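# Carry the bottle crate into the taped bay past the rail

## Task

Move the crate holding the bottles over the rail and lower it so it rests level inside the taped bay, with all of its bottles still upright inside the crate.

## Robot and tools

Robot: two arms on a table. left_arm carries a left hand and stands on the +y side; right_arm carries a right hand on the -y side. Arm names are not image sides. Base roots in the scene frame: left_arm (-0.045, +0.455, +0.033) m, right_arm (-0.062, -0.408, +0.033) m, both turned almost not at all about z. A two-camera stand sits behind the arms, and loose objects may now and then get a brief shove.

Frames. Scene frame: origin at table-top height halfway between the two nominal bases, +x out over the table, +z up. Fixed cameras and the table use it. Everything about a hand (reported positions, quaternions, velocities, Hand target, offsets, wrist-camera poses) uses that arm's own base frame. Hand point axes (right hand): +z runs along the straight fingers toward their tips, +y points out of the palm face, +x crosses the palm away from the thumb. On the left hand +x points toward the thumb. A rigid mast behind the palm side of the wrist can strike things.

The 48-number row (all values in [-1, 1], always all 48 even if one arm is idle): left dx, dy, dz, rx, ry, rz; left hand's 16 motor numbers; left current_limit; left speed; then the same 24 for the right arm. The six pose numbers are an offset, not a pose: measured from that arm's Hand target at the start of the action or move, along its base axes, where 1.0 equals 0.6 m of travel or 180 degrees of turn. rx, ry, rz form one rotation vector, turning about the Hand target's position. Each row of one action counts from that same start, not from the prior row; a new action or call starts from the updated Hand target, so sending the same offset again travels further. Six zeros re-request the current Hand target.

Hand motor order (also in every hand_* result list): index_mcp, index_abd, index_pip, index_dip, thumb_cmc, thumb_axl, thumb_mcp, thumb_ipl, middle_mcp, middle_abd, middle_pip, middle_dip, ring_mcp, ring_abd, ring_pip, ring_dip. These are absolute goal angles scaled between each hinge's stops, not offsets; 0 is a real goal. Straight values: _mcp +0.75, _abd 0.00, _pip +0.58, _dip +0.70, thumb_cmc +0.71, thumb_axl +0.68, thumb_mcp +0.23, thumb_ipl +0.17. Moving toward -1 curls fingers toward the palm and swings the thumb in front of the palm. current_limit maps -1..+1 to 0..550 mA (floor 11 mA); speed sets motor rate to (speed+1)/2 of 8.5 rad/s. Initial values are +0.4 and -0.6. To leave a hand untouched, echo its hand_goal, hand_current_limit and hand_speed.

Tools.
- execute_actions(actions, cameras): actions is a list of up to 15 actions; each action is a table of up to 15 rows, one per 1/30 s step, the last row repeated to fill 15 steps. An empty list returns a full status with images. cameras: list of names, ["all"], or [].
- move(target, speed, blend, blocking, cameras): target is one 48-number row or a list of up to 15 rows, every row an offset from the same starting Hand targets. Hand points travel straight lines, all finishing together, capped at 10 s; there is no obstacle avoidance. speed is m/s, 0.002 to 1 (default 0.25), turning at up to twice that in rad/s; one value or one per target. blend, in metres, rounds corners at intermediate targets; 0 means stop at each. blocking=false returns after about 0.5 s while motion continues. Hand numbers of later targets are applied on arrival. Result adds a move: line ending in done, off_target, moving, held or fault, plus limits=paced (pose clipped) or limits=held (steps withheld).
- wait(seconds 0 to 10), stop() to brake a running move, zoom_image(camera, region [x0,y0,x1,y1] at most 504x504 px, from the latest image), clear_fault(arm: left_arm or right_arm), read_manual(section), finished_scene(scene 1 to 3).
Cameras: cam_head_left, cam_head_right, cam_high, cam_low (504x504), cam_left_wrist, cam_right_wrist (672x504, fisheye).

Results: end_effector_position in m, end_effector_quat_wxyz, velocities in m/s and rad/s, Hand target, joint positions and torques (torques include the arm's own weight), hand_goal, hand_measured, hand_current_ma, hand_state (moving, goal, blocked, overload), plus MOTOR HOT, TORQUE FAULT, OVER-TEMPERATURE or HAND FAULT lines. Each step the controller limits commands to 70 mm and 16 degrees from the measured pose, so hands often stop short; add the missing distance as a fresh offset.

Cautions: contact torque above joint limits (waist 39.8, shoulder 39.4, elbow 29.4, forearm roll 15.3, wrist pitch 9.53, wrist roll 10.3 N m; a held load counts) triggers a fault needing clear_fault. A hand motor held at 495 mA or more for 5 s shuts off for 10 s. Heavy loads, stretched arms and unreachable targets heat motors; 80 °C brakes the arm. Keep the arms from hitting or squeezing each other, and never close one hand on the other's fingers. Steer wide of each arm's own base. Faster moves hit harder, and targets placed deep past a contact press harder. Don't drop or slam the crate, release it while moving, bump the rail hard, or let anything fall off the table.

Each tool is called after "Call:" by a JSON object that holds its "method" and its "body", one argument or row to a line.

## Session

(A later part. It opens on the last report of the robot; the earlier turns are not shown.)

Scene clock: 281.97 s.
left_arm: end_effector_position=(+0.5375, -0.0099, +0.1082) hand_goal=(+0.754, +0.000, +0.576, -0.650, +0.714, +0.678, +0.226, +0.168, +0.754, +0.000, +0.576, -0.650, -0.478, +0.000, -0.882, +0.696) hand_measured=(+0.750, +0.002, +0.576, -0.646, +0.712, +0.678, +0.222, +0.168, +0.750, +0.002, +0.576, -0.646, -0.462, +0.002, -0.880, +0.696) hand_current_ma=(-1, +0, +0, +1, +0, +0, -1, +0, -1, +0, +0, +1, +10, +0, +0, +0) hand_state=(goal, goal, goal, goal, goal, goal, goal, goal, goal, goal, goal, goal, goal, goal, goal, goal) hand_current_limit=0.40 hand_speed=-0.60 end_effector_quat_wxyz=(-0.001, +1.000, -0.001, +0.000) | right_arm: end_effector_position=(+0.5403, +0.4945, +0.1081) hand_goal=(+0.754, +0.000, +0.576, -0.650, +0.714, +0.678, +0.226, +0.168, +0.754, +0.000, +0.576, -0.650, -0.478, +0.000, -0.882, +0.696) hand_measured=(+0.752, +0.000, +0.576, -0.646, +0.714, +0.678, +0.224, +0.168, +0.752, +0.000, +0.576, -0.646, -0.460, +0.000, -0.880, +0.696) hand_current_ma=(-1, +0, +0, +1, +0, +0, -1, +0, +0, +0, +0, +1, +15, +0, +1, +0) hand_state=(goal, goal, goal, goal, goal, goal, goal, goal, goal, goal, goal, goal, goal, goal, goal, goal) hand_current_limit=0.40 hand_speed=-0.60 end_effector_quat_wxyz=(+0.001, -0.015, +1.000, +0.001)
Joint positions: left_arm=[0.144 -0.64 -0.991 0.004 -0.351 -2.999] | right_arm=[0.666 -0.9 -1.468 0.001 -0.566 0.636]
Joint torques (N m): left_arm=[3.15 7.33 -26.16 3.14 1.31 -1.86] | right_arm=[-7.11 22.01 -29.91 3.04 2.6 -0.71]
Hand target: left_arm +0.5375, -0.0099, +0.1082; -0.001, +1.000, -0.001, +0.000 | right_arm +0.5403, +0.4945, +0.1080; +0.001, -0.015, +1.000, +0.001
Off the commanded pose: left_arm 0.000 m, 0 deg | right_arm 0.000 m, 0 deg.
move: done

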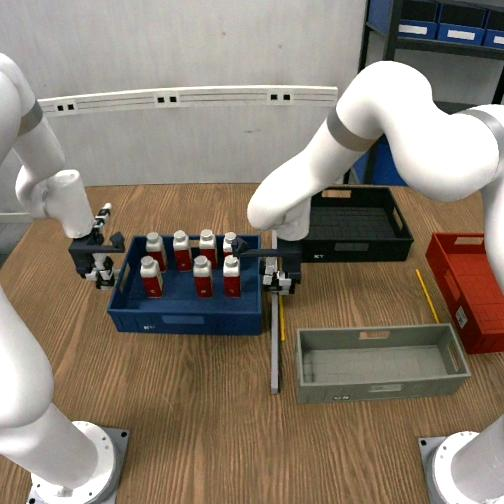

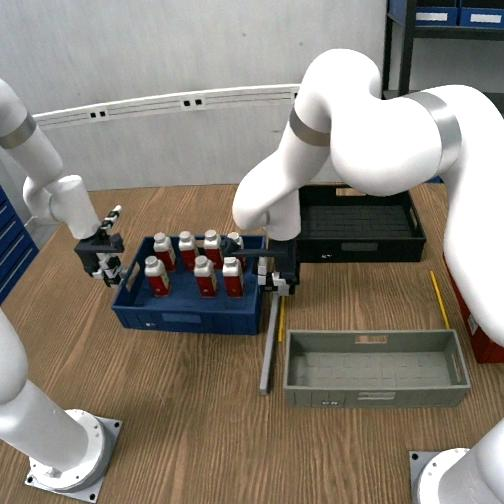

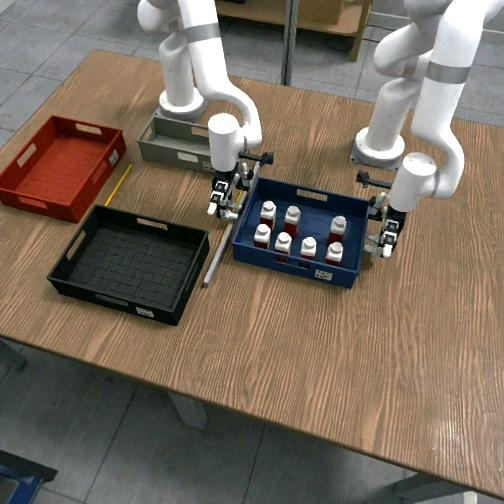

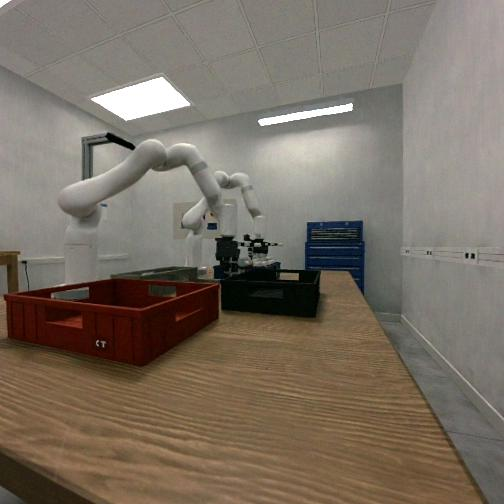

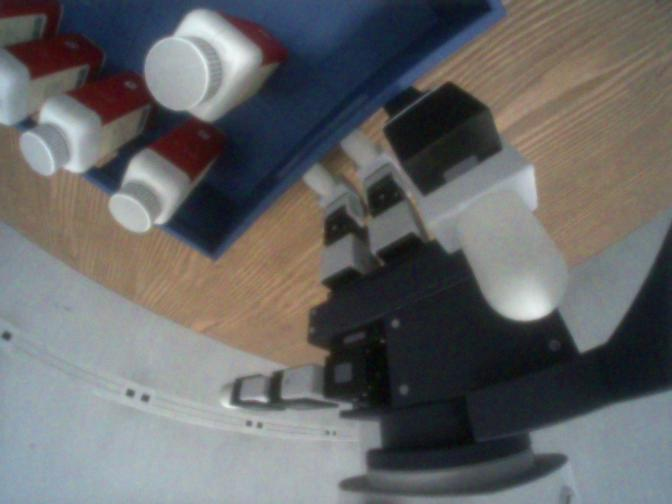

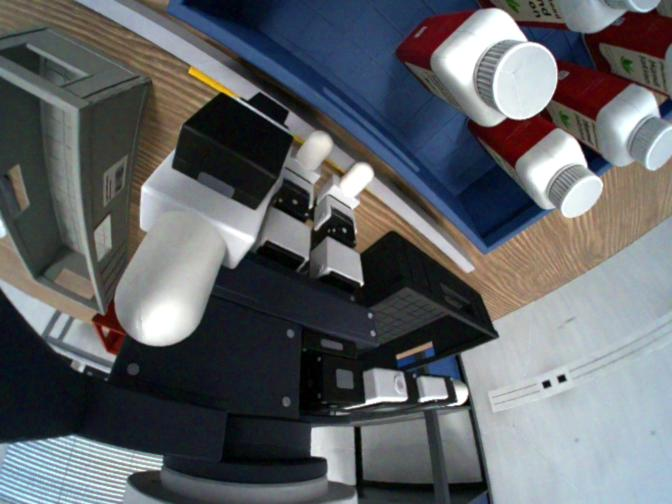

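Call:
{"method": "move", "body": {
  "target": [0,-0.05,0,0,0,0, 0.754,0,0.576,-0.65,0.714,0.678,0.226,0.168,0.754,0,0.576,-0.65,-0.479,0,-0.883,0.696,0.4,-0.6, 0,0.045,0,0,0,0, 0.754,0,0.576,-0.65,0.714,0.678,0.226,0.168,0.754,0,0.576,-0.65,-0.479,0,-0.883,0.696,0.4,-0.6],
  "cameras": ["cam_high","cam_head_left","cam_head_right","cam_left_wrist","cam_right_wrist","cam_low"],
  "speed": 0.04
}}

Call:
{"method": "zoom_image", "body": {
  "camera": "cam_head_left",
  "region": [70, 210, 190, 330]
}}

Call:
{"method": "zoom_image", "body": {
  "camera": "cam_head_right",
  "region": [200, 210, 320, 330]
}}

Call:
{"method": "zoom_image", "body": {
  "camera": "cam_head_left",
  "region": [200, 210, 320, 330]
}}

Call:
{"method": "zoom_image", "body": {
  "camera": "cam_high",
  "region": [190, 130, 420, 300]
}}

Scene clock: 289.70 s.
left_arm: end_effector_position=(+0.5375, -0.0399, +0.1082) hand_goal=(+0.754, +0.000, +0.576, -0.650, +0.714, +0.678, +0.226, +0.168, +0.754, +0.000, +0.576, -0.650, -0.478, +0.000, -0.882, +0.696) hand_measured=(+0.752, +0.002, +0.576, -0.646, +0.712, +0.678, +0.222, +0.168, +0.752, +0.002, +0.576, -0.646, -0.462, +0.002, -0.880, +0.696) hand_current_ma=(+0, +0, +0, +1, +0, +0, -1, +0, +0, +0, +0, +1, +10, +0, +0, +0) hand_state=(goal, goal, goal, goal, goal, goal, goal, goal, goal, goal, goal, goal, goal, goal, goal, goal) hand_current_limit=0.40 hand_speed=-0.60 end_effector_quat_wxyz=(-0.001, +1.000, -0.001, +0.000) | right_arm: end_effector_position=(+0.5402, +0.5215, +0.1080) hand_goal=(+0.754, +0.000, +0.576, -0.650, +0.714, +0.678, +0.226, +0.168, +0.754, +0.000, +0.576, -0.650, -0.478, +0.000, -0.882, +0.696) hand_measured=(+0.756, +0.000, +0.576, -0.648, +0.714, +0.678, +0.224, +0.168, +0.754, +0.000, +0.576, -0.648, -0.460, +0.000, -0.880, +0.696) hand_current_ma=(+0, +0, +0, +0, +0, +0, -1, +0, +0, +0, +0, +0, +15, +0, +1, +0) hand_state=(goal, goal, goal, goal, goal, goal, goal, goal, goal, goal, goal, goal, goal, goal, goal, goal) hand_current_limit=0.40 hand_speed=-0.60 end_effector_quat_wxyz=(+0.001, -0.015, +1.000, +0.001)
Joint positions: left_arm=[0.087 -0.634 -0.981 0.003 -0.346 -3.056] | right_arm=[0.697 -0.936 -1.535 0.001 -0.597 0.668]
Joint torques (N m): left_arm=[-7.73 64.04 -3.44 4.38 1.37 -1.95] | right_arm=[6.38 22.77 -30.56 -1.88 -1.78 0.97]
Hand target: left_arm +0.5375, -0.0399, +0.1082; -0.001, +1.000, -0.001, +0.000 | right_arm +0.5403, +0.5215, +0.1080; +0.001, -0.015, +1.000, +0.001
Off the commanded pose: left_arm 0.000 m, 0 deg | right_arm 0.000 m, 0 deg.
move: done

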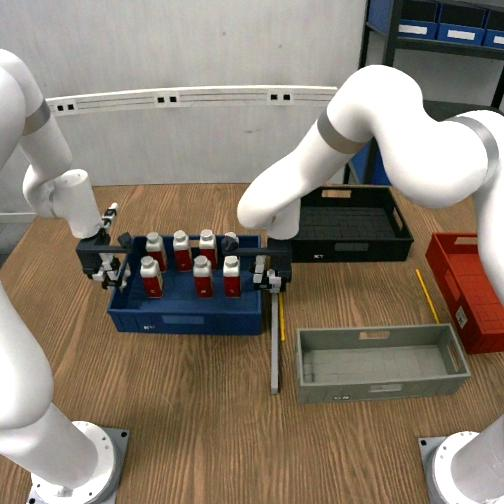

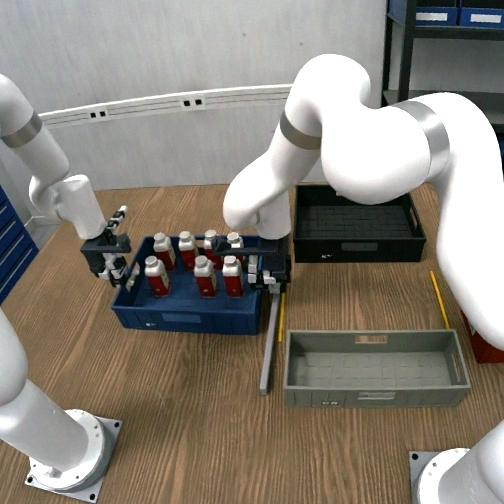

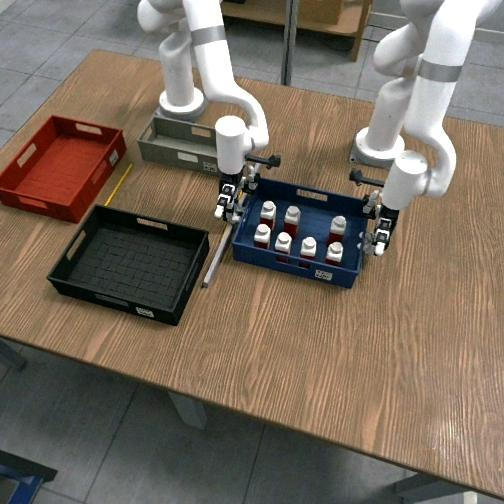

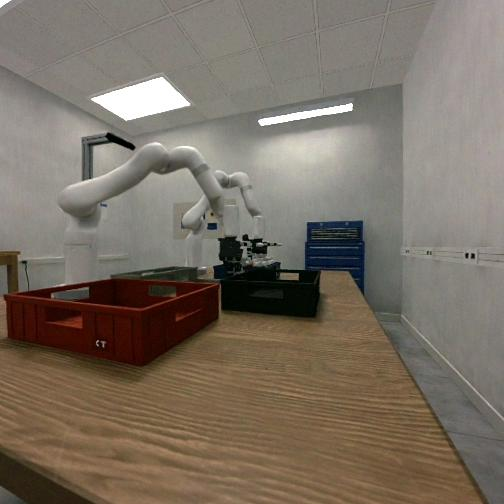

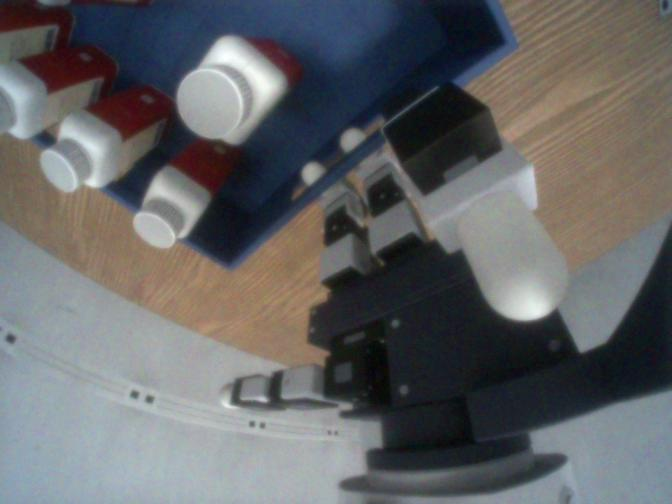

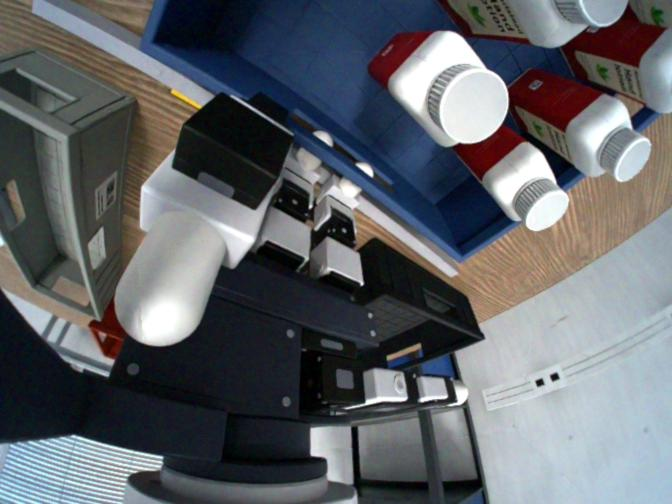

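Scaled by 4.200 from the camera's 504x504 image, which has a finer 720x720 frame.

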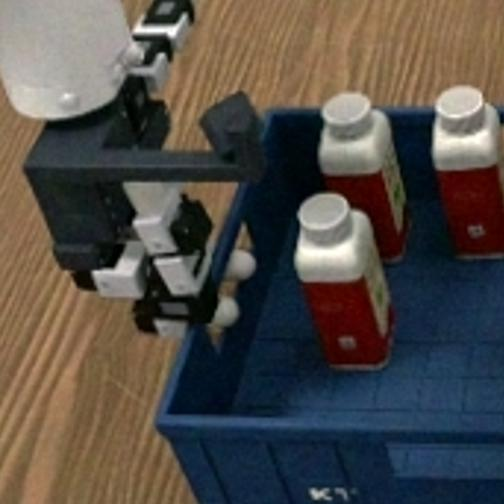

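Scaled by 4.200 from the camera's 504x504 image, which has a finer 720x720 frame.

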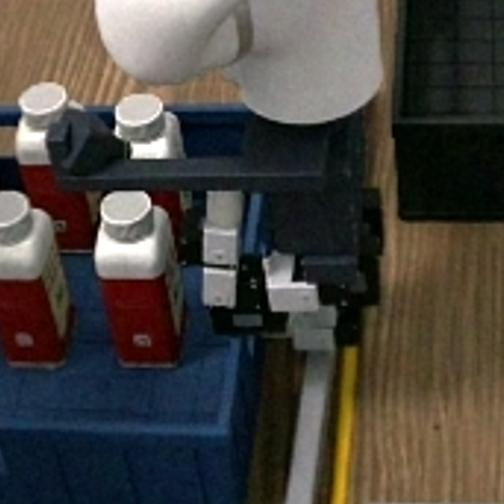

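Scaled by 4.200 from the camera's 504x504 image, which has a finer 720x720 frame.

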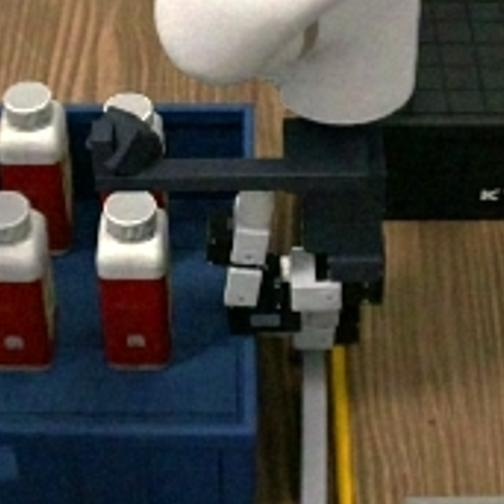

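Scaled by 2.191 from the camera's 504x504 image, which has a finer 720x720 frame.

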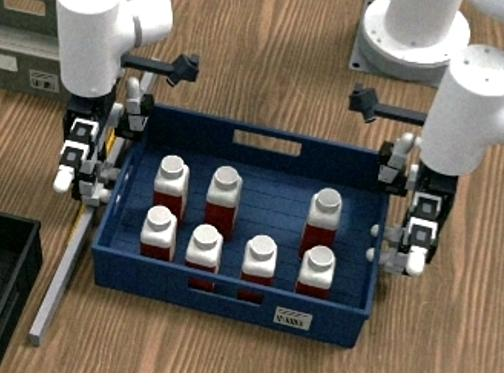

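Call:
{"method": "zoom_image", "body": {
  "camera": "cam_right_wrist",
  "region": [230, 80, 430, 250]
}}

Call:
{"method": "zoom_image", "body": {
  "camera": "cam_left_wrist",
  "region": [240, 80, 440, 250]
}}

Scaled by 2.520 from the camera's 672x504 image, which has a finer 960x720 frame.

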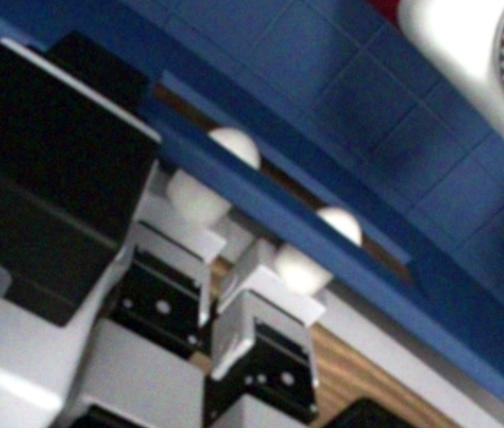

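Scaled by 2.520 from the camera's 672x504 image, which has a finer 960x720 frame.

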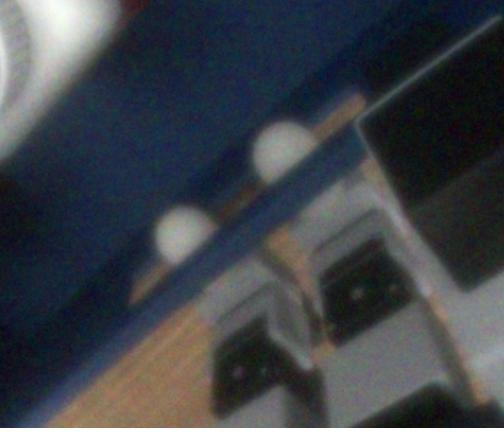

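Call:
{"method": "move", "body": {
  "target": [0,-0.035,0,0,0,0, 0.754,0,0.576,-0.65,0.714,0.678,0.226,0.168,0.754,0,0.576,-0.65,-0.479,0,-0.883,0.696,0.75,-0.6, 0,0.0433,0,0,0,0, 0.754,0,0.576,-0.65,0.714,0.678,0.226,0.168,0.754,0,0.576,-0.65,-0.479,0,-0.883,0.696,0.75,-0.6],
  "cameras": ["cam_high","cam_left_wrist","cam_right_wrist"],
  "speed": 0.04
}}

Call:
{"method": "zoom_image", "body": {
  "camera": "cam_high",
  "region": [190, 130, 420, 300]
}}

Scene clock: 300.97 s.
left_arm: end_effector_position=(+0.5376, -0.0609, +0.1082) hand_goal=(+0.754, +0.000, +0.576, -0.650, +0.714, +0.678, +0.226, +0.168, +0.754, +0.000, +0.576, -0.650, -0.478, +0.000, -0.882, +0.696) hand_measured=(+0.826, -0.006, +0.592, -0.668, +0.714, +0.678, +0.222, +0.168, +0.798, +0.002, +0.574, -0.648, -0.462, +0.002, -0.880, +0.696) hand_current_ma=(+130, -1, +8, -11, +0, +0, -1, +0, +54, +0, +0, +0, +10, +0, +0, +0) hand_state=(blocked, goal, goal, goal, goal, goal, goal, goal, blocked, goal, goal, goal, goal, goal, goal, goal) hand_current_limit=0.75 hand_speed=-0.60 end_effector_quat_wxyz=(-0.001, +1.000, -0.001, +0.000) | right_arm: end_effector_position=(+0.5403, +0.5476, +0.1083) hand_goal=(+0.754, +0.000, +0.576, -0.650, +0.714, +0.678, +0.226, +0.168, +0.754, +0.000, +0.576, -0.650, -0.478, +0.000, -0.882, +0.696) hand_measured=(+0.858, -0.012, +0.572, -0.722, +0.714, +0.678, +0.224, +0.168, +0.856, -0.010, +0.574, -0.712, -0.460, +0.000, -0.880, +0.696) hand_current_ma=(+271, -5, -1, -135, +0, +0, -1, +0, +262, -4, +0, -108, +15, +0, +1, +0) hand_state=(blocked, goal, goal, blocked, goal, goal, goal, goal, blocked, goal, goal, blocked, goal, goal, goal, goal) hand_current_limit=0.75 hand_speed=-0.60 end_effector_quat_wxyz=(+0.001, -0.015, +1.000, +0.001)
Joint positions: left_arm=[0.046 -0.632 -0.977 0.004 -0.344 -3.097] | right_arm=[0.726 -0.974 -1.606 0 -0.63 0.696]
Joint torques (N m): left_arm=[-14.25 51.81 -0.67 3.99 1.2 -1.89] | right_arm=[17.53 16.29 -29.43 -1 0.39 0.32]
Hand target: left_arm +0.5375, -0.0609, +0.1082; -0.001, +1.000, -0.001, +0.000 | right_arm +0.5403, +0.5475, +0.1080; +0.001, -0.015, +1.000, +0.001
Off the commanded pose: left_arm 0.000 m, 0 deg | right_arm 0.000 m, 0 deg.
move: done
Images, in order (width x height): cam_high 504x504, cam_left_wrist 672x504, cam_right_wrist 672x504.

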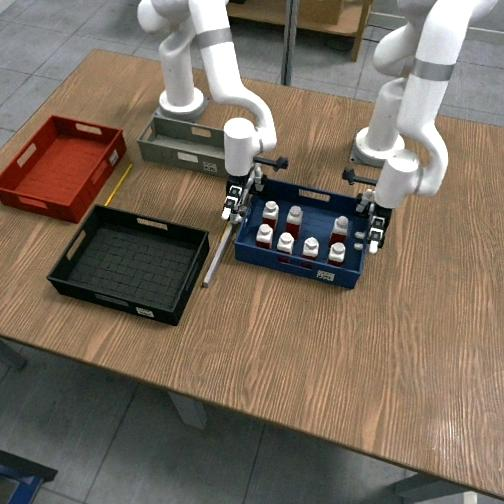

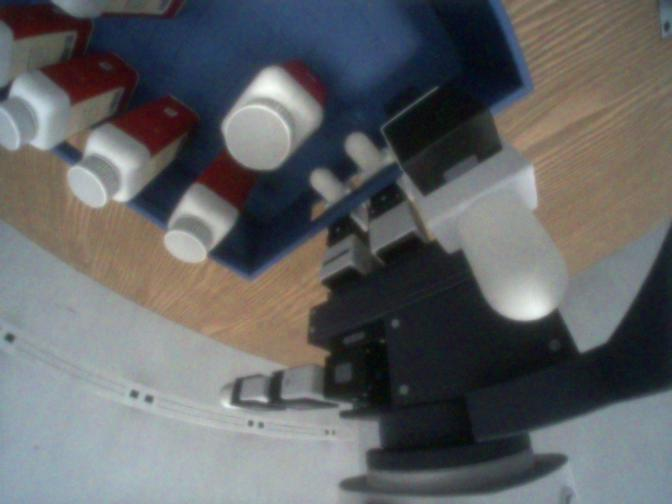

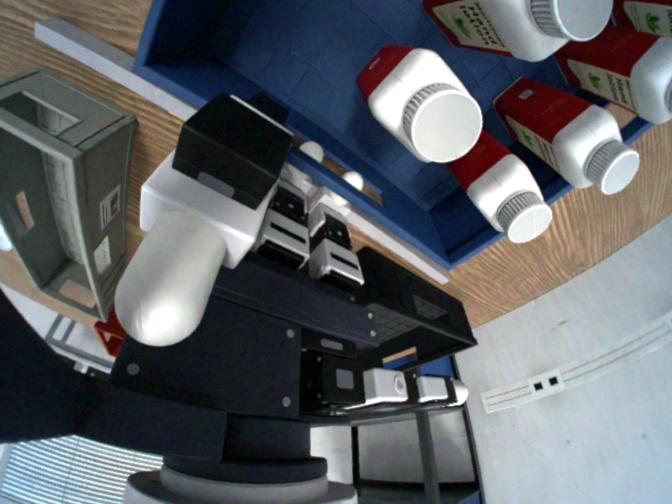

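Scaled by 2.191 from the camera's 504x504 image, which has a finer 720x720 frame.

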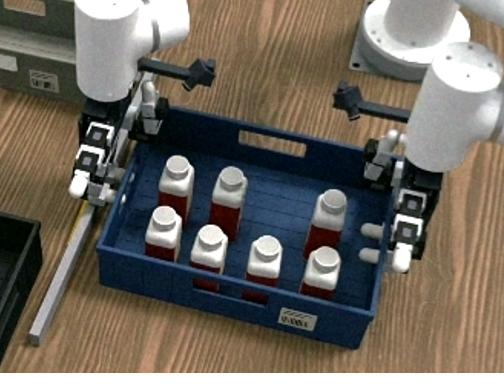

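Call:
{"method": "zoom_image", "body": {
  "camera": "cam_right_wrist",
  "region": [230, 80, 430, 250]
}}

Call:
{"method": "zoom_image", "body": {
  "camera": "cam_left_wrist",
  "region": [240, 80, 440, 250]
}}

Scaled by 2.520 from the camera's 672x504 image, which has a finer 960x720 frame.

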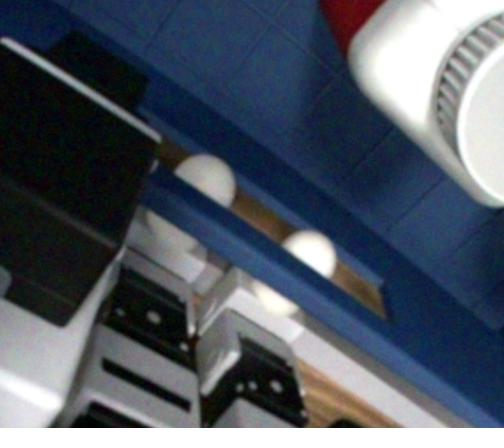

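Scaled by 2.520 from the camera's 672x504 image, which has a finer 960x720 frame.

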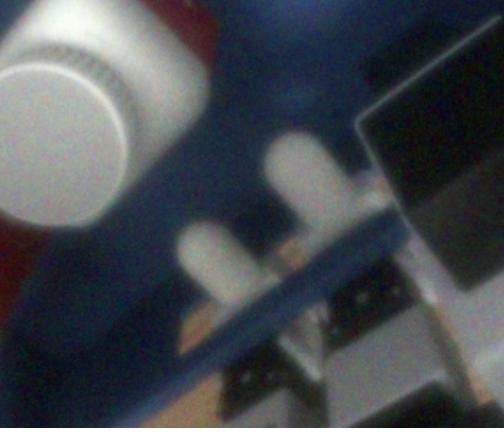

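Call:
{"method": "move", "body": {
  "target": [
    [0,0.012,0,0,0,0, 0.754,0,0.576,-0.65,0.714,0.678,0.226,0.168,0.754,0,0.576,-0.65,-0.479,0,-0.883,0.696,0.75,-0.6, 0,-0.035,0,0,0,0, 0.754,0,0.576,-0.65,0.714,0.678,0.226,0.168,0.754,0,0.576,-0.65,-0.479,0,-0.883,0.696,0.75,-0.6],
    [0,0.012,0,0,0,0, 0.754,0,0.576,-0.65,0.714,0.678,0.226,0.168,0.754,0,0.576,-0.65,-0.479,0,-0.883,0.696,0.75,-0.6, 0,-0.035,0.01,0,0,0, 0.754,0,0.576,-0.65,0.714,0.678,0.226,0.168,0.754,0,0.576,-0.65,-0.479,0,-0.883,0.696,0.75,-0.6]
  ],
  "cameras": ["cam_high","cam_left_wrist","cam_right_wrist"],
  "speed": 0.04
}}

Call:
{"method": "zoom_image", "body": {
  "camera": "cam_right_wrist",
  "region": [230, 80, 430, 250]
}}

Scene clock: 318.13 s.
left_arm: end_effector_position=(+0.5375, -0.0537, +0.1082) hand_goal=(+0.754, +0.000, +0.576, -0.650, +0.714, +0.678, +0.226, +0.168, +0.754, +0.000, +0.576, -0.650, -0.478, +0.000, -0.882, +0.696) hand_measured=(+0.806, -0.008, +0.586, -0.668, +0.714, +0.678, +0.222, +0.168, +0.756, +0.002, +0.574, -0.648, -0.462, +0.002, -0.880, +0.696) hand_current_ma=(+74, -2, +4, -11, +0, +0, -1, +0, +0, +0, +0, +0, +10, +0, +0, +0) hand_state=(blocked, goal, goal, goal, goal, goal, goal, goal, goal, goal, goal, goal, goal, goal, goal, goal) hand_current_limit=0.75 hand_speed=-0.60 end_effector_quat_wxyz=(-0.001, +1.000, -0.001, +0.000) | right_arm: end_effector_position=(+0.5403, +0.5265, +0.1140) hand_goal=(+0.754, +0.000, +0.576, -0.650, +0.714, +0.678, +0.226, +0.168, +0.754, +0.000, +0.576, -0.650, -0.478, +0.000, -0.882, +0.696) hand_measured=(+0.756, -0.002, +0.574, -0.652, +0.714, +0.678, +0.224, +0.168, +0.756, -0.002, +0.574, -0.652, -0.460, +0.000, -0.880, +0.696) hand_current_ma=(+0, -1, -1, +0, +0, +0, -1, +0, +0, +0, -1, +0, +15, +0, +1, +0) hand_state=(goal, goal, goal, goal, goal, goal, goal, goal, goal, goal, goal, goal, goal, goal, goal, goal) hand_current_limit=0.75 hand_speed=-0.60 end_effector_quat_wxyz=(+0.001, -0.015, +1.000, +0.001)
Joint positions: left_arm=[0.06 -0.633 -0.978 0.004 -0.345 -3.083] | right_arm=[0.703 -0.934 -1.547 0.001 -0.612 0.673]
Joint torques (N m): left_arm=[7.03 7.23 -25.87 -3.66 -1.4 2.03] | right_arm=[-9.36 93.09 -9.6 2.87 -1.52 -1.27]
Hand target: left_arm +0.5375, -0.0537, +0.1082; -0.001, +1.000, -0.001, +0.000 | right_arm +0.5403, +0.5265, +0.1140; +0.001, -0.015, +1.000, +0.001
Off the commanded pose: left_arm 0.000 m, 0 deg | right_arm 0.000 m, 0 deg.
move: done
Images, in order (width x height): cam_high 504x504, cam_left_wrist 672x504, cam_right_wrist 672x504.

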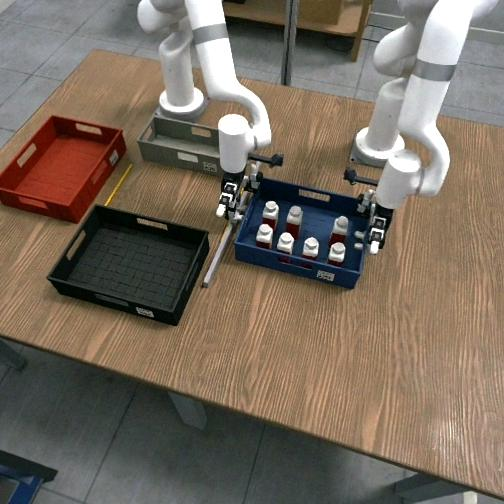

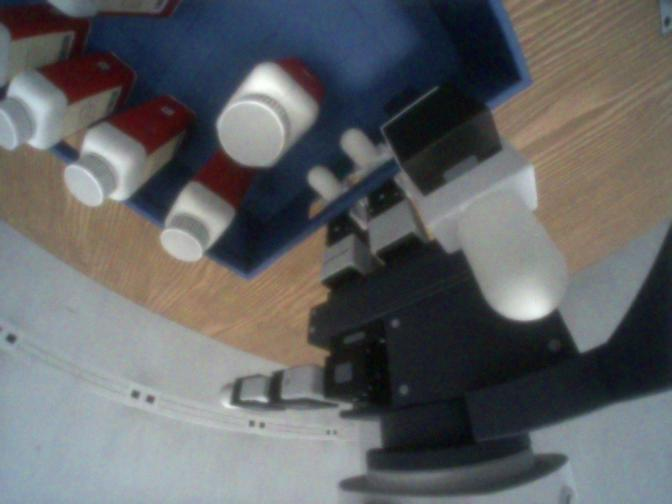

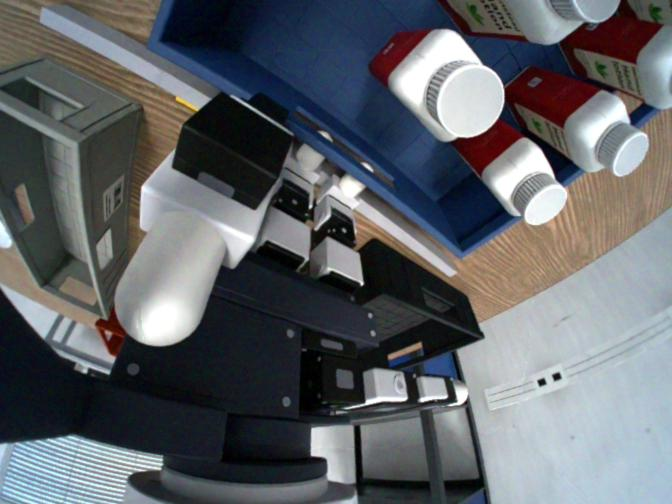

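Scaled by 2.520 from the camera's 672x504 image, which has a finer 960x720 frame.

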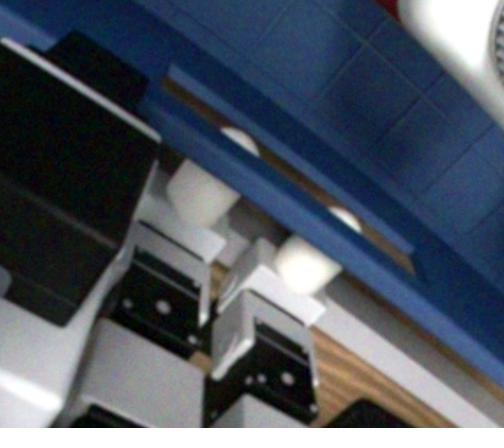

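Call:
{"method": "move", "body": {
  "target": [
    [0,0,0.0067,0,0,0, 0.754,0,0.576,-0.65,0.714,0.678,0.226,0.168,0.754,0,0.576,-0.65,-0.479,0,-0.883,0.696,0.75,-0.6, 0,0,0,0,0,0, 0.754,0,0.576,-0.65,0.714,0.678,0.226,0.168,0.754,0,0.576,-0.65,-0.479,0,-0.883,0.696,0.75,-0.6]
  ],
  "cameras": [],
  "speed": 0.04
}}

Call:
{"method": "move", "body": {
  "target": [
    [0,0,0,0,0,0, 0.754,0,0.576,-0.65,0.714,0.678,0.226,0.168,0.754,0,0.576,-0.65,-0.479,0,-0.883,0.696,0.75,-0.6, 0,0.0267,0,0,0,0, 0.754,0,0.576,-0.65,0.714,0.678,0.226,0.168,0.754,0,0.576,-0.65,-0.479,0,-0.883,0.696,0.75,-0.6]
  ],
  "cameras": ["cam_right_wrist","cam_left_wrist"],
  "speed": 0.04
}}

Call:
{"method": "zoom_image", "body": {
  "camera": "cam_right_wrist",
  "region": [230, 80, 430, 250]
}}

Scene clock: 325.67 s.
left_arm: end_effector_position=(+0.5376, -0.0537, +0.1122) hand_goal=(+0.754, +0.000, +0.576, -0.650, +0.714, +0.678, +0.226, +0.168, +0.754, +0.000, +0.576, -0.650, -0.478, +0.000, -0.882, +0.696) hand_measured=(+0.756, -0.002, +0.578, -0.652, +0.714, +0.678, +0.222, +0.168, +0.756, +0.002, +0.574, -0.648, -0.462, +0.002, -0.880, +0.696) hand_current_ma=(+0, +0, +0, +0, +0, +0, -1, +0, +0, +0, +0, +0, +10, +0, +0, +0) hand_state=(goal, goal, goal, goal, goal, goal, goal, goal, goal, goal, goal, goal, goal, goal, goal, goal) hand_current_limit=0.75 hand_speed=-0.60 end_effector_quat_wxyz=(-0.001, +1.000, -0.001, +0.000) | right_arm: end_effector_position=(+0.5403, +0.5265, +0.1140) hand_goal=(+0.754, +0.000, +0.576, -0.650, +0.714, +0.678, +0.226, +0.168, +0.754, +0.000, +0.576, -0.650, -0.478, +0.000, -0.882, +0.696) hand_measured=(+0.756, -0.002, +0.574, -0.652, +0.714, +0.678, +0.224, +0.168, +0.756, -0.002, +0.574, -0.652, -0.460, +0.000, -0.880, +0.696) hand_current_ma=(+0, -1, -1, +0, +0, +0, -1, +0, +0, +0, -1, +0, +15, +0, +1, +0) hand_state=(goal, goal, goal, goal, goal, goal, goal, goal, goal, goal, goal, goal, goal, goal, goal, goal) hand_current_limit=0.75 hand_speed=-0.60 end_effector_quat_wxyz=(+0.001, -0.015, +1.000, +0.001)
Joint positions: left_arm=[0.06 -0.625 -0.977 0.004 -0.352 -3.083] | right_arm=[0.703 -0.934 -1.547 0.001 -0.612 0.673]
Joint torques (N m): left_arm=[6.98 62.6 -3.99 -3.29 -1.41 1.72] | right_arm=[-9.04 93.93 -9.71 3.16 -1.51 -1.09]
Hand target: left_arm +0.5375, -0.0537, +0.1122; -0.001, +1.000, -0.001, +0.000 | right_arm +0.5403, +0.5265, +0.1140; +0.001, -0.015, +1.000, +0.001
Off the commanded pose: left_arm 0.000 m, 0 deg | right_arm 0.000 m, 0 deg.
move: done
No camera images: "cameras" was empty.

Scene clock: 326.53 s.
left_arm: end_effector_position=(+0.5375, -0.0537, +0.1122) hand_goal=(+0.754, +0.000, +0.576, -0.650, +0.714, +0.678, +0.226, +0.168, +0.754, +0.000, +0.576, -0.650, -0.478, +0.000, -0.882, +0.696) hand_measured=(+0.756, -0.002, +0.578, -0.652, +0.714, +0.678, +0.222, +0.168, +0.756, +0.002, +0.574, -0.648, -0.462, +0.002, -0.880, +0.696) hand_current_ma=(+0, +0, +0, +0, +0, +0, -1, +0, +0, +0, +0, +0, +10, +0, +0, +0) hand_state=(goal, goal, goal, goal, goal, goal, goal, goal, goal, goal, goal, goal, goal, goal, goal, goal) hand_current_limit=0.75 hand_speed=-0.60 end_effector_quat_wxyz=(-0.001, +1.000, -0.001, +0.000) | right_arm: end_effector_position=(+0.5403, +0.5425, +0.1140) hand_goal=(+0.754, +0.000, +0.576, -0.650, +0.714, +0.678, +0.226, +0.168, +0.754, +0.000, +0.576, -0.650, -0.478, +0.000, -0.882, +0.696) hand_measured=(+0.756, -0.002, +0.574, -0.652, +0.714, +0.678, +0.224, +0.168, +0.756, -0.002, +0.574, -0.652, -0.460, +0.000, -0.880, +0.696) hand_current_ma=(+0, -1, -1, +0, +0, +0, -1, +0, +0, +0, -1, +0, +15, +0, +1, +0) hand_state=(goal, goal, goal, goal, goal, goal, goal, goal, goal, goal, goal, goal, goal, goal, goal, goal) hand_current_limit=0.75 hand_speed=-0.60 end_effector_quat_wxyz=(+0.001, -0.015, +1.000, +0.001)
Joint positions: left_arm=[0.06 -0.625 -0.977 0.004 -0.352 -3.083] | right_arm=[0.721 -0.957 -1.591 0.001 -0.631 0.691]
Joint torques (N m): left_arm=[5.6 63.34 -3.07 -2.97 -1.48 1.59] | right_arm=[6.7 23.73 -30.18 -0.11 -2.19 0.94]
Hand target: left_arm +0.5375, -0.0537, +0.1122; -0.001, +1.000, -0.001, +0.000 | right_arm +0.5403, +0.5425, +0.1140; +0.001, -0.015, +1.000, +0.001
Off the commanded pose: left_arm 0.000 m, 0 deg | right_arm 0.000 m, 0 deg.
move: done
Images, in order (width x height): cam_left_wrist 672x504, cam_right_wrist 672x504.

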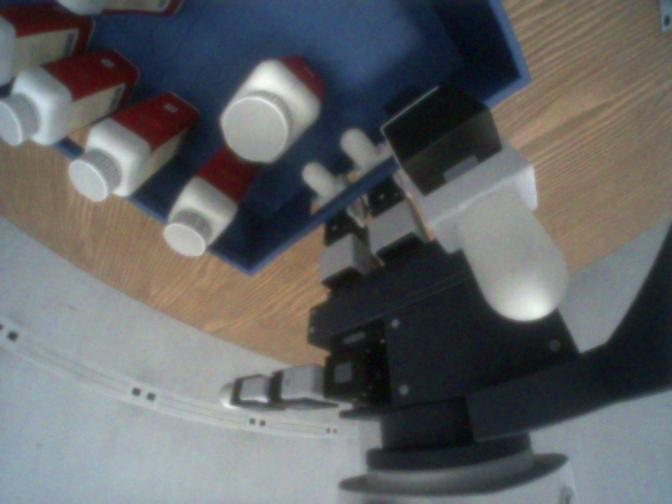

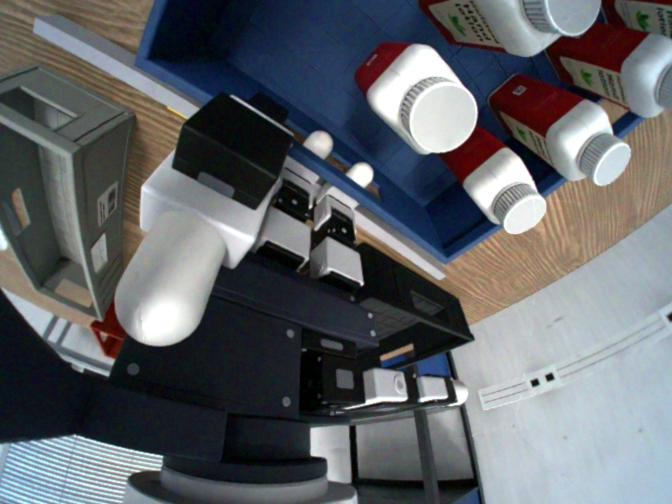

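Scaled by 2.520 from the camera's 672x504 image, which has a finer 960x720 frame.

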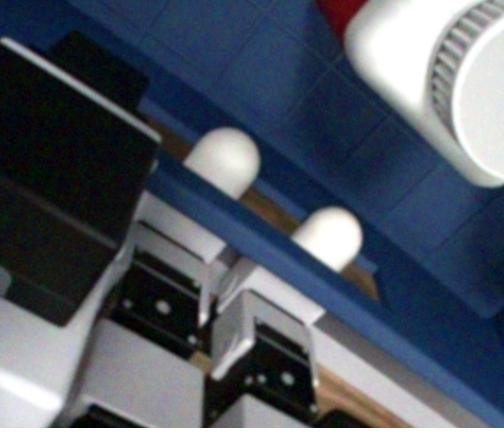

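Call:
{"method": "move", "body": {
  "target": [
    [0,-0.0067,0,0,0,0, 0.754,0,0.576,-0.65,0.714,0.678,0.226,0.168,0.754,0,0.576,-0.65,-0.479,0,-0.883,0.696,0.75,-0.6, 0,0.0133,0,0,0,0, 0.754,0,0.576,-0.65,0.714,0.678,0.226,0.168,0.754,0,0.576,-0.65,-0.479,0,-0.883,0.696,0.75,-0.6]
  ],
  "cameras": [],
  "speed": 0.04
}}

Call:
{"method": "move", "body": {
  "target": [
    [0,0,0.015,0,0,0, 0.754,0,0.576,-0.71,0.714,0.678,0.226,0.168,0.754,0,0.576,-0.71,-0.479,0,-0.883,0.696,0.75,-0.6, 0,0,0.015,0,0,0, 0.754,0,0.576,-0.71,0.714,0.678,0.226,0.168,0.754,0,0.576,-0.71,-0.479,0,-0.883,0.696,0.75,-0.6]
  ],
  "cameras": ["cam_high","cam_head_left","cam_right_wrist","cam_left_wrist"],
  "speed": 0.02
}}

Scene clock: 332.57 s.
left_arm: end_effector_position=(+0.5375, -0.0577, +0.1122) hand_goal=(+0.754, +0.000, +0.576, -0.650, +0.714, +0.678, +0.226, +0.168, +0.754, +0.000, +0.576, -0.650, -0.478, +0.000, -0.882, +0.696) hand_measured=(+0.760, -0.002, +0.578, -0.652, +0.714, +0.678, +0.222, +0.168, +0.756, +0.002, +0.574, -0.648, -0.462, +0.002, -0.880, +0.696) hand_current_ma=(+2, +0, +0, +0, +0, +0, -1, +0, +1, +0, +0, +0, +10, +0, +0, +0) hand_state=(goal, goal, goal, goal, goal, goal, goal, goal, goal, goal, goal, goal, goal, goal, goal, goal) hand_current_limit=0.75 hand_speed=-0.60 end_effector_quat_wxyz=(-0.001, +1.000, -0.001, +0.000) | right_arm: end_effector_position=(+0.5403, +0.5505, +0.1140) hand_goal=(+0.754, +0.000, +0.576, -0.650, +0.714, +0.678, +0.226, +0.168, +0.754, +0.000, +0.576, -0.650, -0.478, +0.000, -0.882, +0.696) hand_measured=(+0.756, -0.002, +0.574, -0.652, +0.714, +0.678, +0.224, +0.168, +0.756, -0.002, +0.574, -0.652, -0.460, +0.000, -0.880, +0.696) hand_current_ma=(+0, -1, -1, +0, +0, +0, -1, +0, +0, +0, -1, +0, +15, +0, +1, +0) hand_state=(goal, goal, goal, goal, goal, goal, goal, goal, goal, goal, goal, goal, goal, goal, goal, goal) hand_current_limit=0.75 hand_speed=-0.60 end_effector_quat_wxyz=(+0.001, -0.015, +1.000, +0.001)
Joint positions: left_arm=[0.053 -0.624 -0.976 0.003 -0.352 -3.091] | right_arm=[0.729 -0.969 -1.613 0 -0.642 0.7]
Joint torques (N m): left_arm=[-7.7 61.48 -3.62 -1.37 1.21 -1.93] | right_arm=[6.42 22.76 -30.48 -2.45 -2.18 0.88]
Hand target: left_arm +0.5375, -0.0577, +0.1122; -0.001, +1.000, -0.001, +0.000 | right_arm +0.5403, +0.5505, +0.1140; +0.001, -0.015, +1.000, +0.001
Off the commanded pose: left_arm 0.000 m, 0 deg | right_arm 0.000 m, 0 deg.
move: done
No camera images: "cameras" was empty.

Scene clock: 333.43 s.
left_arm: end_effector_position=(+0.5375, -0.0577, +0.1211) hand_goal=(+0.754, +0.000, +0.576, -0.710, +0.714, +0.678, +0.226, +0.168, +0.754, +0.000, +0.576, -0.710, -0.478, +0.000, -0.882, +0.696) hand_measured=(+0.760, +0.000, +0.582, -0.704, +0.714, +0.678, +0.222, +0.168, +0.758, +0.004, +0.588, -0.692, -0.462, +0.002, -0.880, +0.696) hand_current_ma=(+2, +0, +2, +2, +0, +0, -1, +0, +1, +1, +5, +11, +10, +0, +0, +0) hand_state=(goal, goal, goal, goal, goal, goal, goal, goal, goal, goal, goal, goal, goal, goal, goal, goal) hand_current_limit=0.75 hand_speed=-0.60 end_effector_quat_wxyz=(-0.001, +1.000, -0.001, +0.000) | right_arm: end_effector_position=(+0.5403, +0.5505, +0.1230) hand_goal=(+0.754, +0.000, +0.576, -0.710, +0.714, +0.678, +0.226, +0.168, +0.754, +0.000, +0.576, -0.710, -0.478, +0.000, -0.882, +0.696) hand_measured=(+0.756, -0.002, +0.574, -0.706, +0.714, +0.678, +0.224, +0.168, +0.756, -0.002, +0.574, -0.706, -0.460, +0.000, -0.880, +0.696) hand_current_ma=(+0, -1, -1, +1, +0, +0, -1, +0, +0, +0, -1, +1, +15, +0, +1, +0) hand_state=(goal, goal, goal, goal, goal, goal, goal, goal, goal, goal, goal, goal, goal, goal, goal, goal) hand_current_limit=0.75 hand_speed=-0.60 end_effector_quat_wxyz=(+0.001, -0.015, +1.000, +0.001)
Joint positions: left_arm=[0.052 -0.606 -0.975 0.003 -0.369 -3.091] | right_arm=[0.729 -0.956 -1.612 0 -0.654 0.7]
Joint torques (N m): left_arm=[-6.96 68.9 -5.22 -3.54 -1.81 0.08] | right_arm=[6.94 95.84 -9.58 -2.5 -2.23 0.95]
Hand target: left_arm +0.5375, -0.0577, +0.1212; -0.001, +1.000, -0.001, +0.000 | right_arm +0.5403, +0.5505, +0.1230; +0.001, -0.015, +1.000, +0.001
Off the commanded pose: left_arm 0.000 m, 0 deg | right_arm 0.000 m, 0 deg.
move: done
Images, in order (width x height): cam_head_left 504x504, cam_high 504x504, cam_left_wrist 672x504, cam_right_wrist 672x504.

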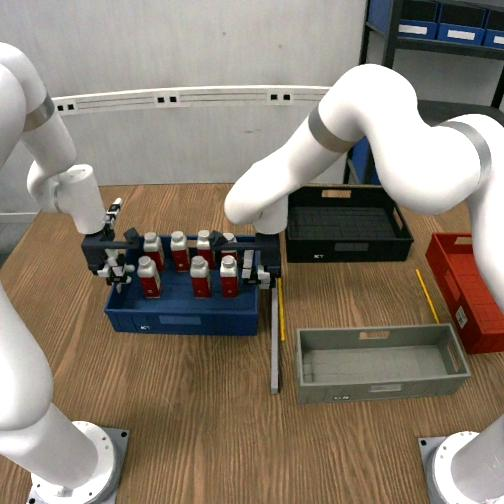

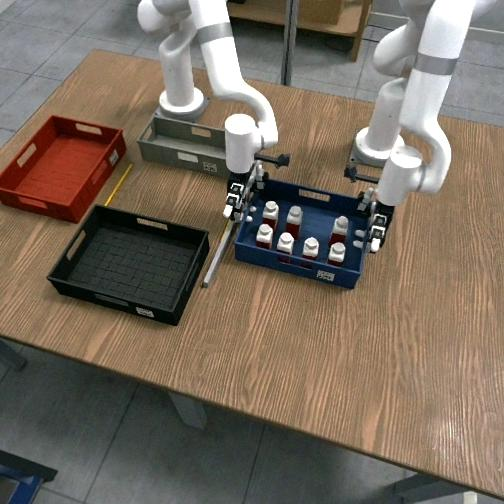

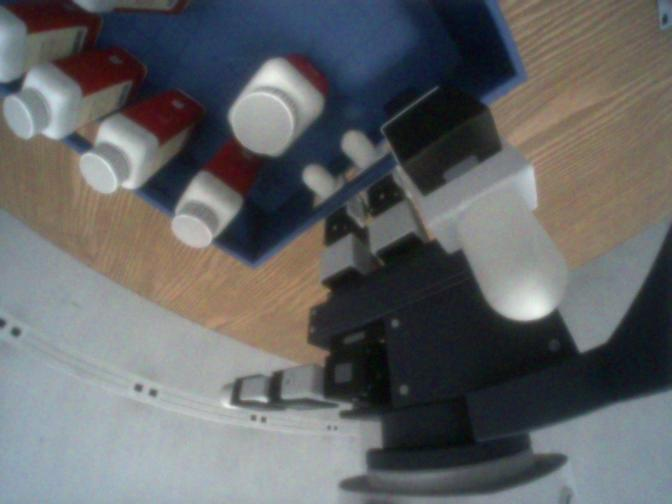

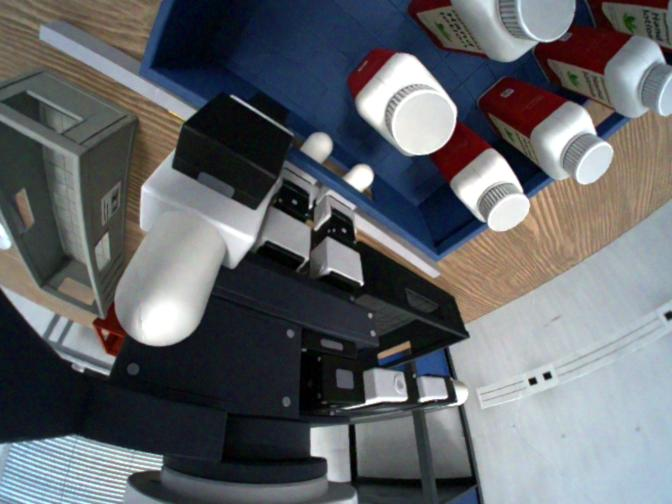

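Call:
{"method": "move", "body": {
  "target": [
    [0,0,0.0167,0,0,0, 0.754,0,0.576,-0.71,0.714,0.678,0.226,0.168,0.754,0,0.576,-0.71,-0.479,0,-0.883,0.696,0.75,-0.6, 0,0,0.0167,0,0,0, 0.754,0,0.576,-0.71,0.714,0.678,0.226,0.168,0.754,0,0.576,-0.71,-0.479,0,-0.883,0.696,0.75,-0.6]
  ],
  "cameras": ["cam_high","cam_right_wrist","cam_left_wrist"],
  "speed": 0.02
}}

Scene clock: 337.03 s.
left_arm: end_effector_position=(+0.5374, -0.0577, +0.1309) hand_goal=(+0.754, +0.000, +0.576, -0.710, +0.714, +0.678, +0.226, +0.168, +0.754, +0.000, +0.576, -0.710, -0.478, +0.000, -0.882, +0.696) hand_measured=(+0.764, +0.000, +0.596, -0.682, +0.714, +0.678, +0.222, +0.168, +0.758, +0.002, +0.592, -0.680, -0.462, +0.002, -0.880, +0.696) hand_current_ma=(+5, +0, +13, +22, +0, +0, -1, +0, +1, +0, +9, +26, +10, +0, +0, +0) hand_state=(goal, goal, blocked, blocked, goal, goal, goal, goal, goal, goal, goal, blocked, goal, goal, goal, goal) hand_current_limit=0.75 hand_speed=-0.60 end_effector_quat_wxyz=(-0.001, +1.000, -0.001, +0.000) | right_arm: end_effector_position=(+0.5402, +0.5505, +0.1326) hand_goal=(+0.754, +0.000, +0.576, -0.710, +0.714, +0.678, +0.226, +0.168, +0.754, +0.000, +0.576, -0.710, -0.478, +0.000, -0.882, +0.696) hand_measured=(+0.762, +0.002, +0.600, -0.676, +0.714, +0.678, +0.224, +0.168, +0.764, +0.002, +0.588, -0.692, -0.460, +0.000, -0.880, +0.696) hand_current_ma=(+3, +0, +23, +42, +0, +0, -1, +0, +7, +0, +7, +13, +15, +0, +1, +0) hand_state=(goal, goal, blocked, blocked, goal, goal, goal, goal, goal, goal, goal, goal, goal, goal, goal, goal) hand_current_limit=0.75 hand_speed=-0.60 end_effector_quat_wxyz=(+0.000, -0.015, +1.000, +0.000)
Joint positions: left_arm=[0.052 -0.587 -0.974 0.003 -0.388 -3.09] | right_arm=[0.729 -0.941 -1.611 0 -0.668 0.7]
Joint torques (N m): left_arm=[2.97 70.94 -6.25 -3.31 -1.28 1.48] | right_arm=[6.63 106.47 -12.06 -2.24 -2.17 0.89]
Hand target: left_arm +0.5375, -0.0577, +0.1313; -0.001, +1.000, -0.001, +0.000 | right_arm +0.5403, +0.5505, +0.1330; +0.001, -0.015, +1.000, +0.001
Off the commanded pose: left_arm 0.000 m, 0 deg | right_arm 0.000 m, 0 deg.
move: done
Images, in order (width x height): cam_high 504x504, cam_left_wrist 672x504, cam_right_wrist 672x504.

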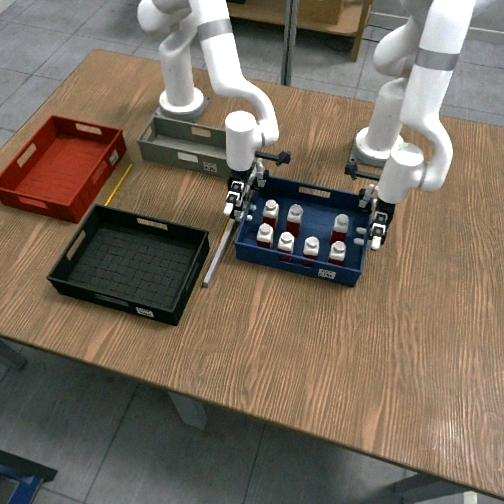

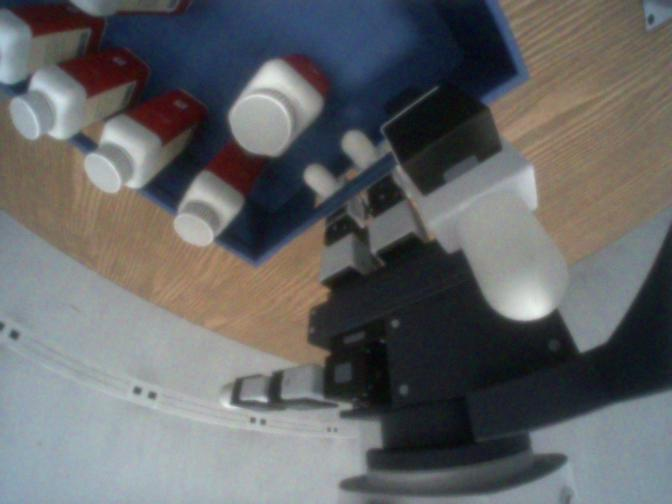

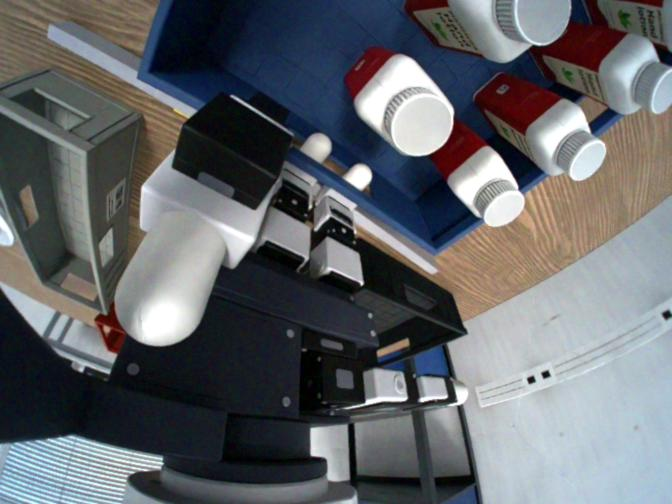

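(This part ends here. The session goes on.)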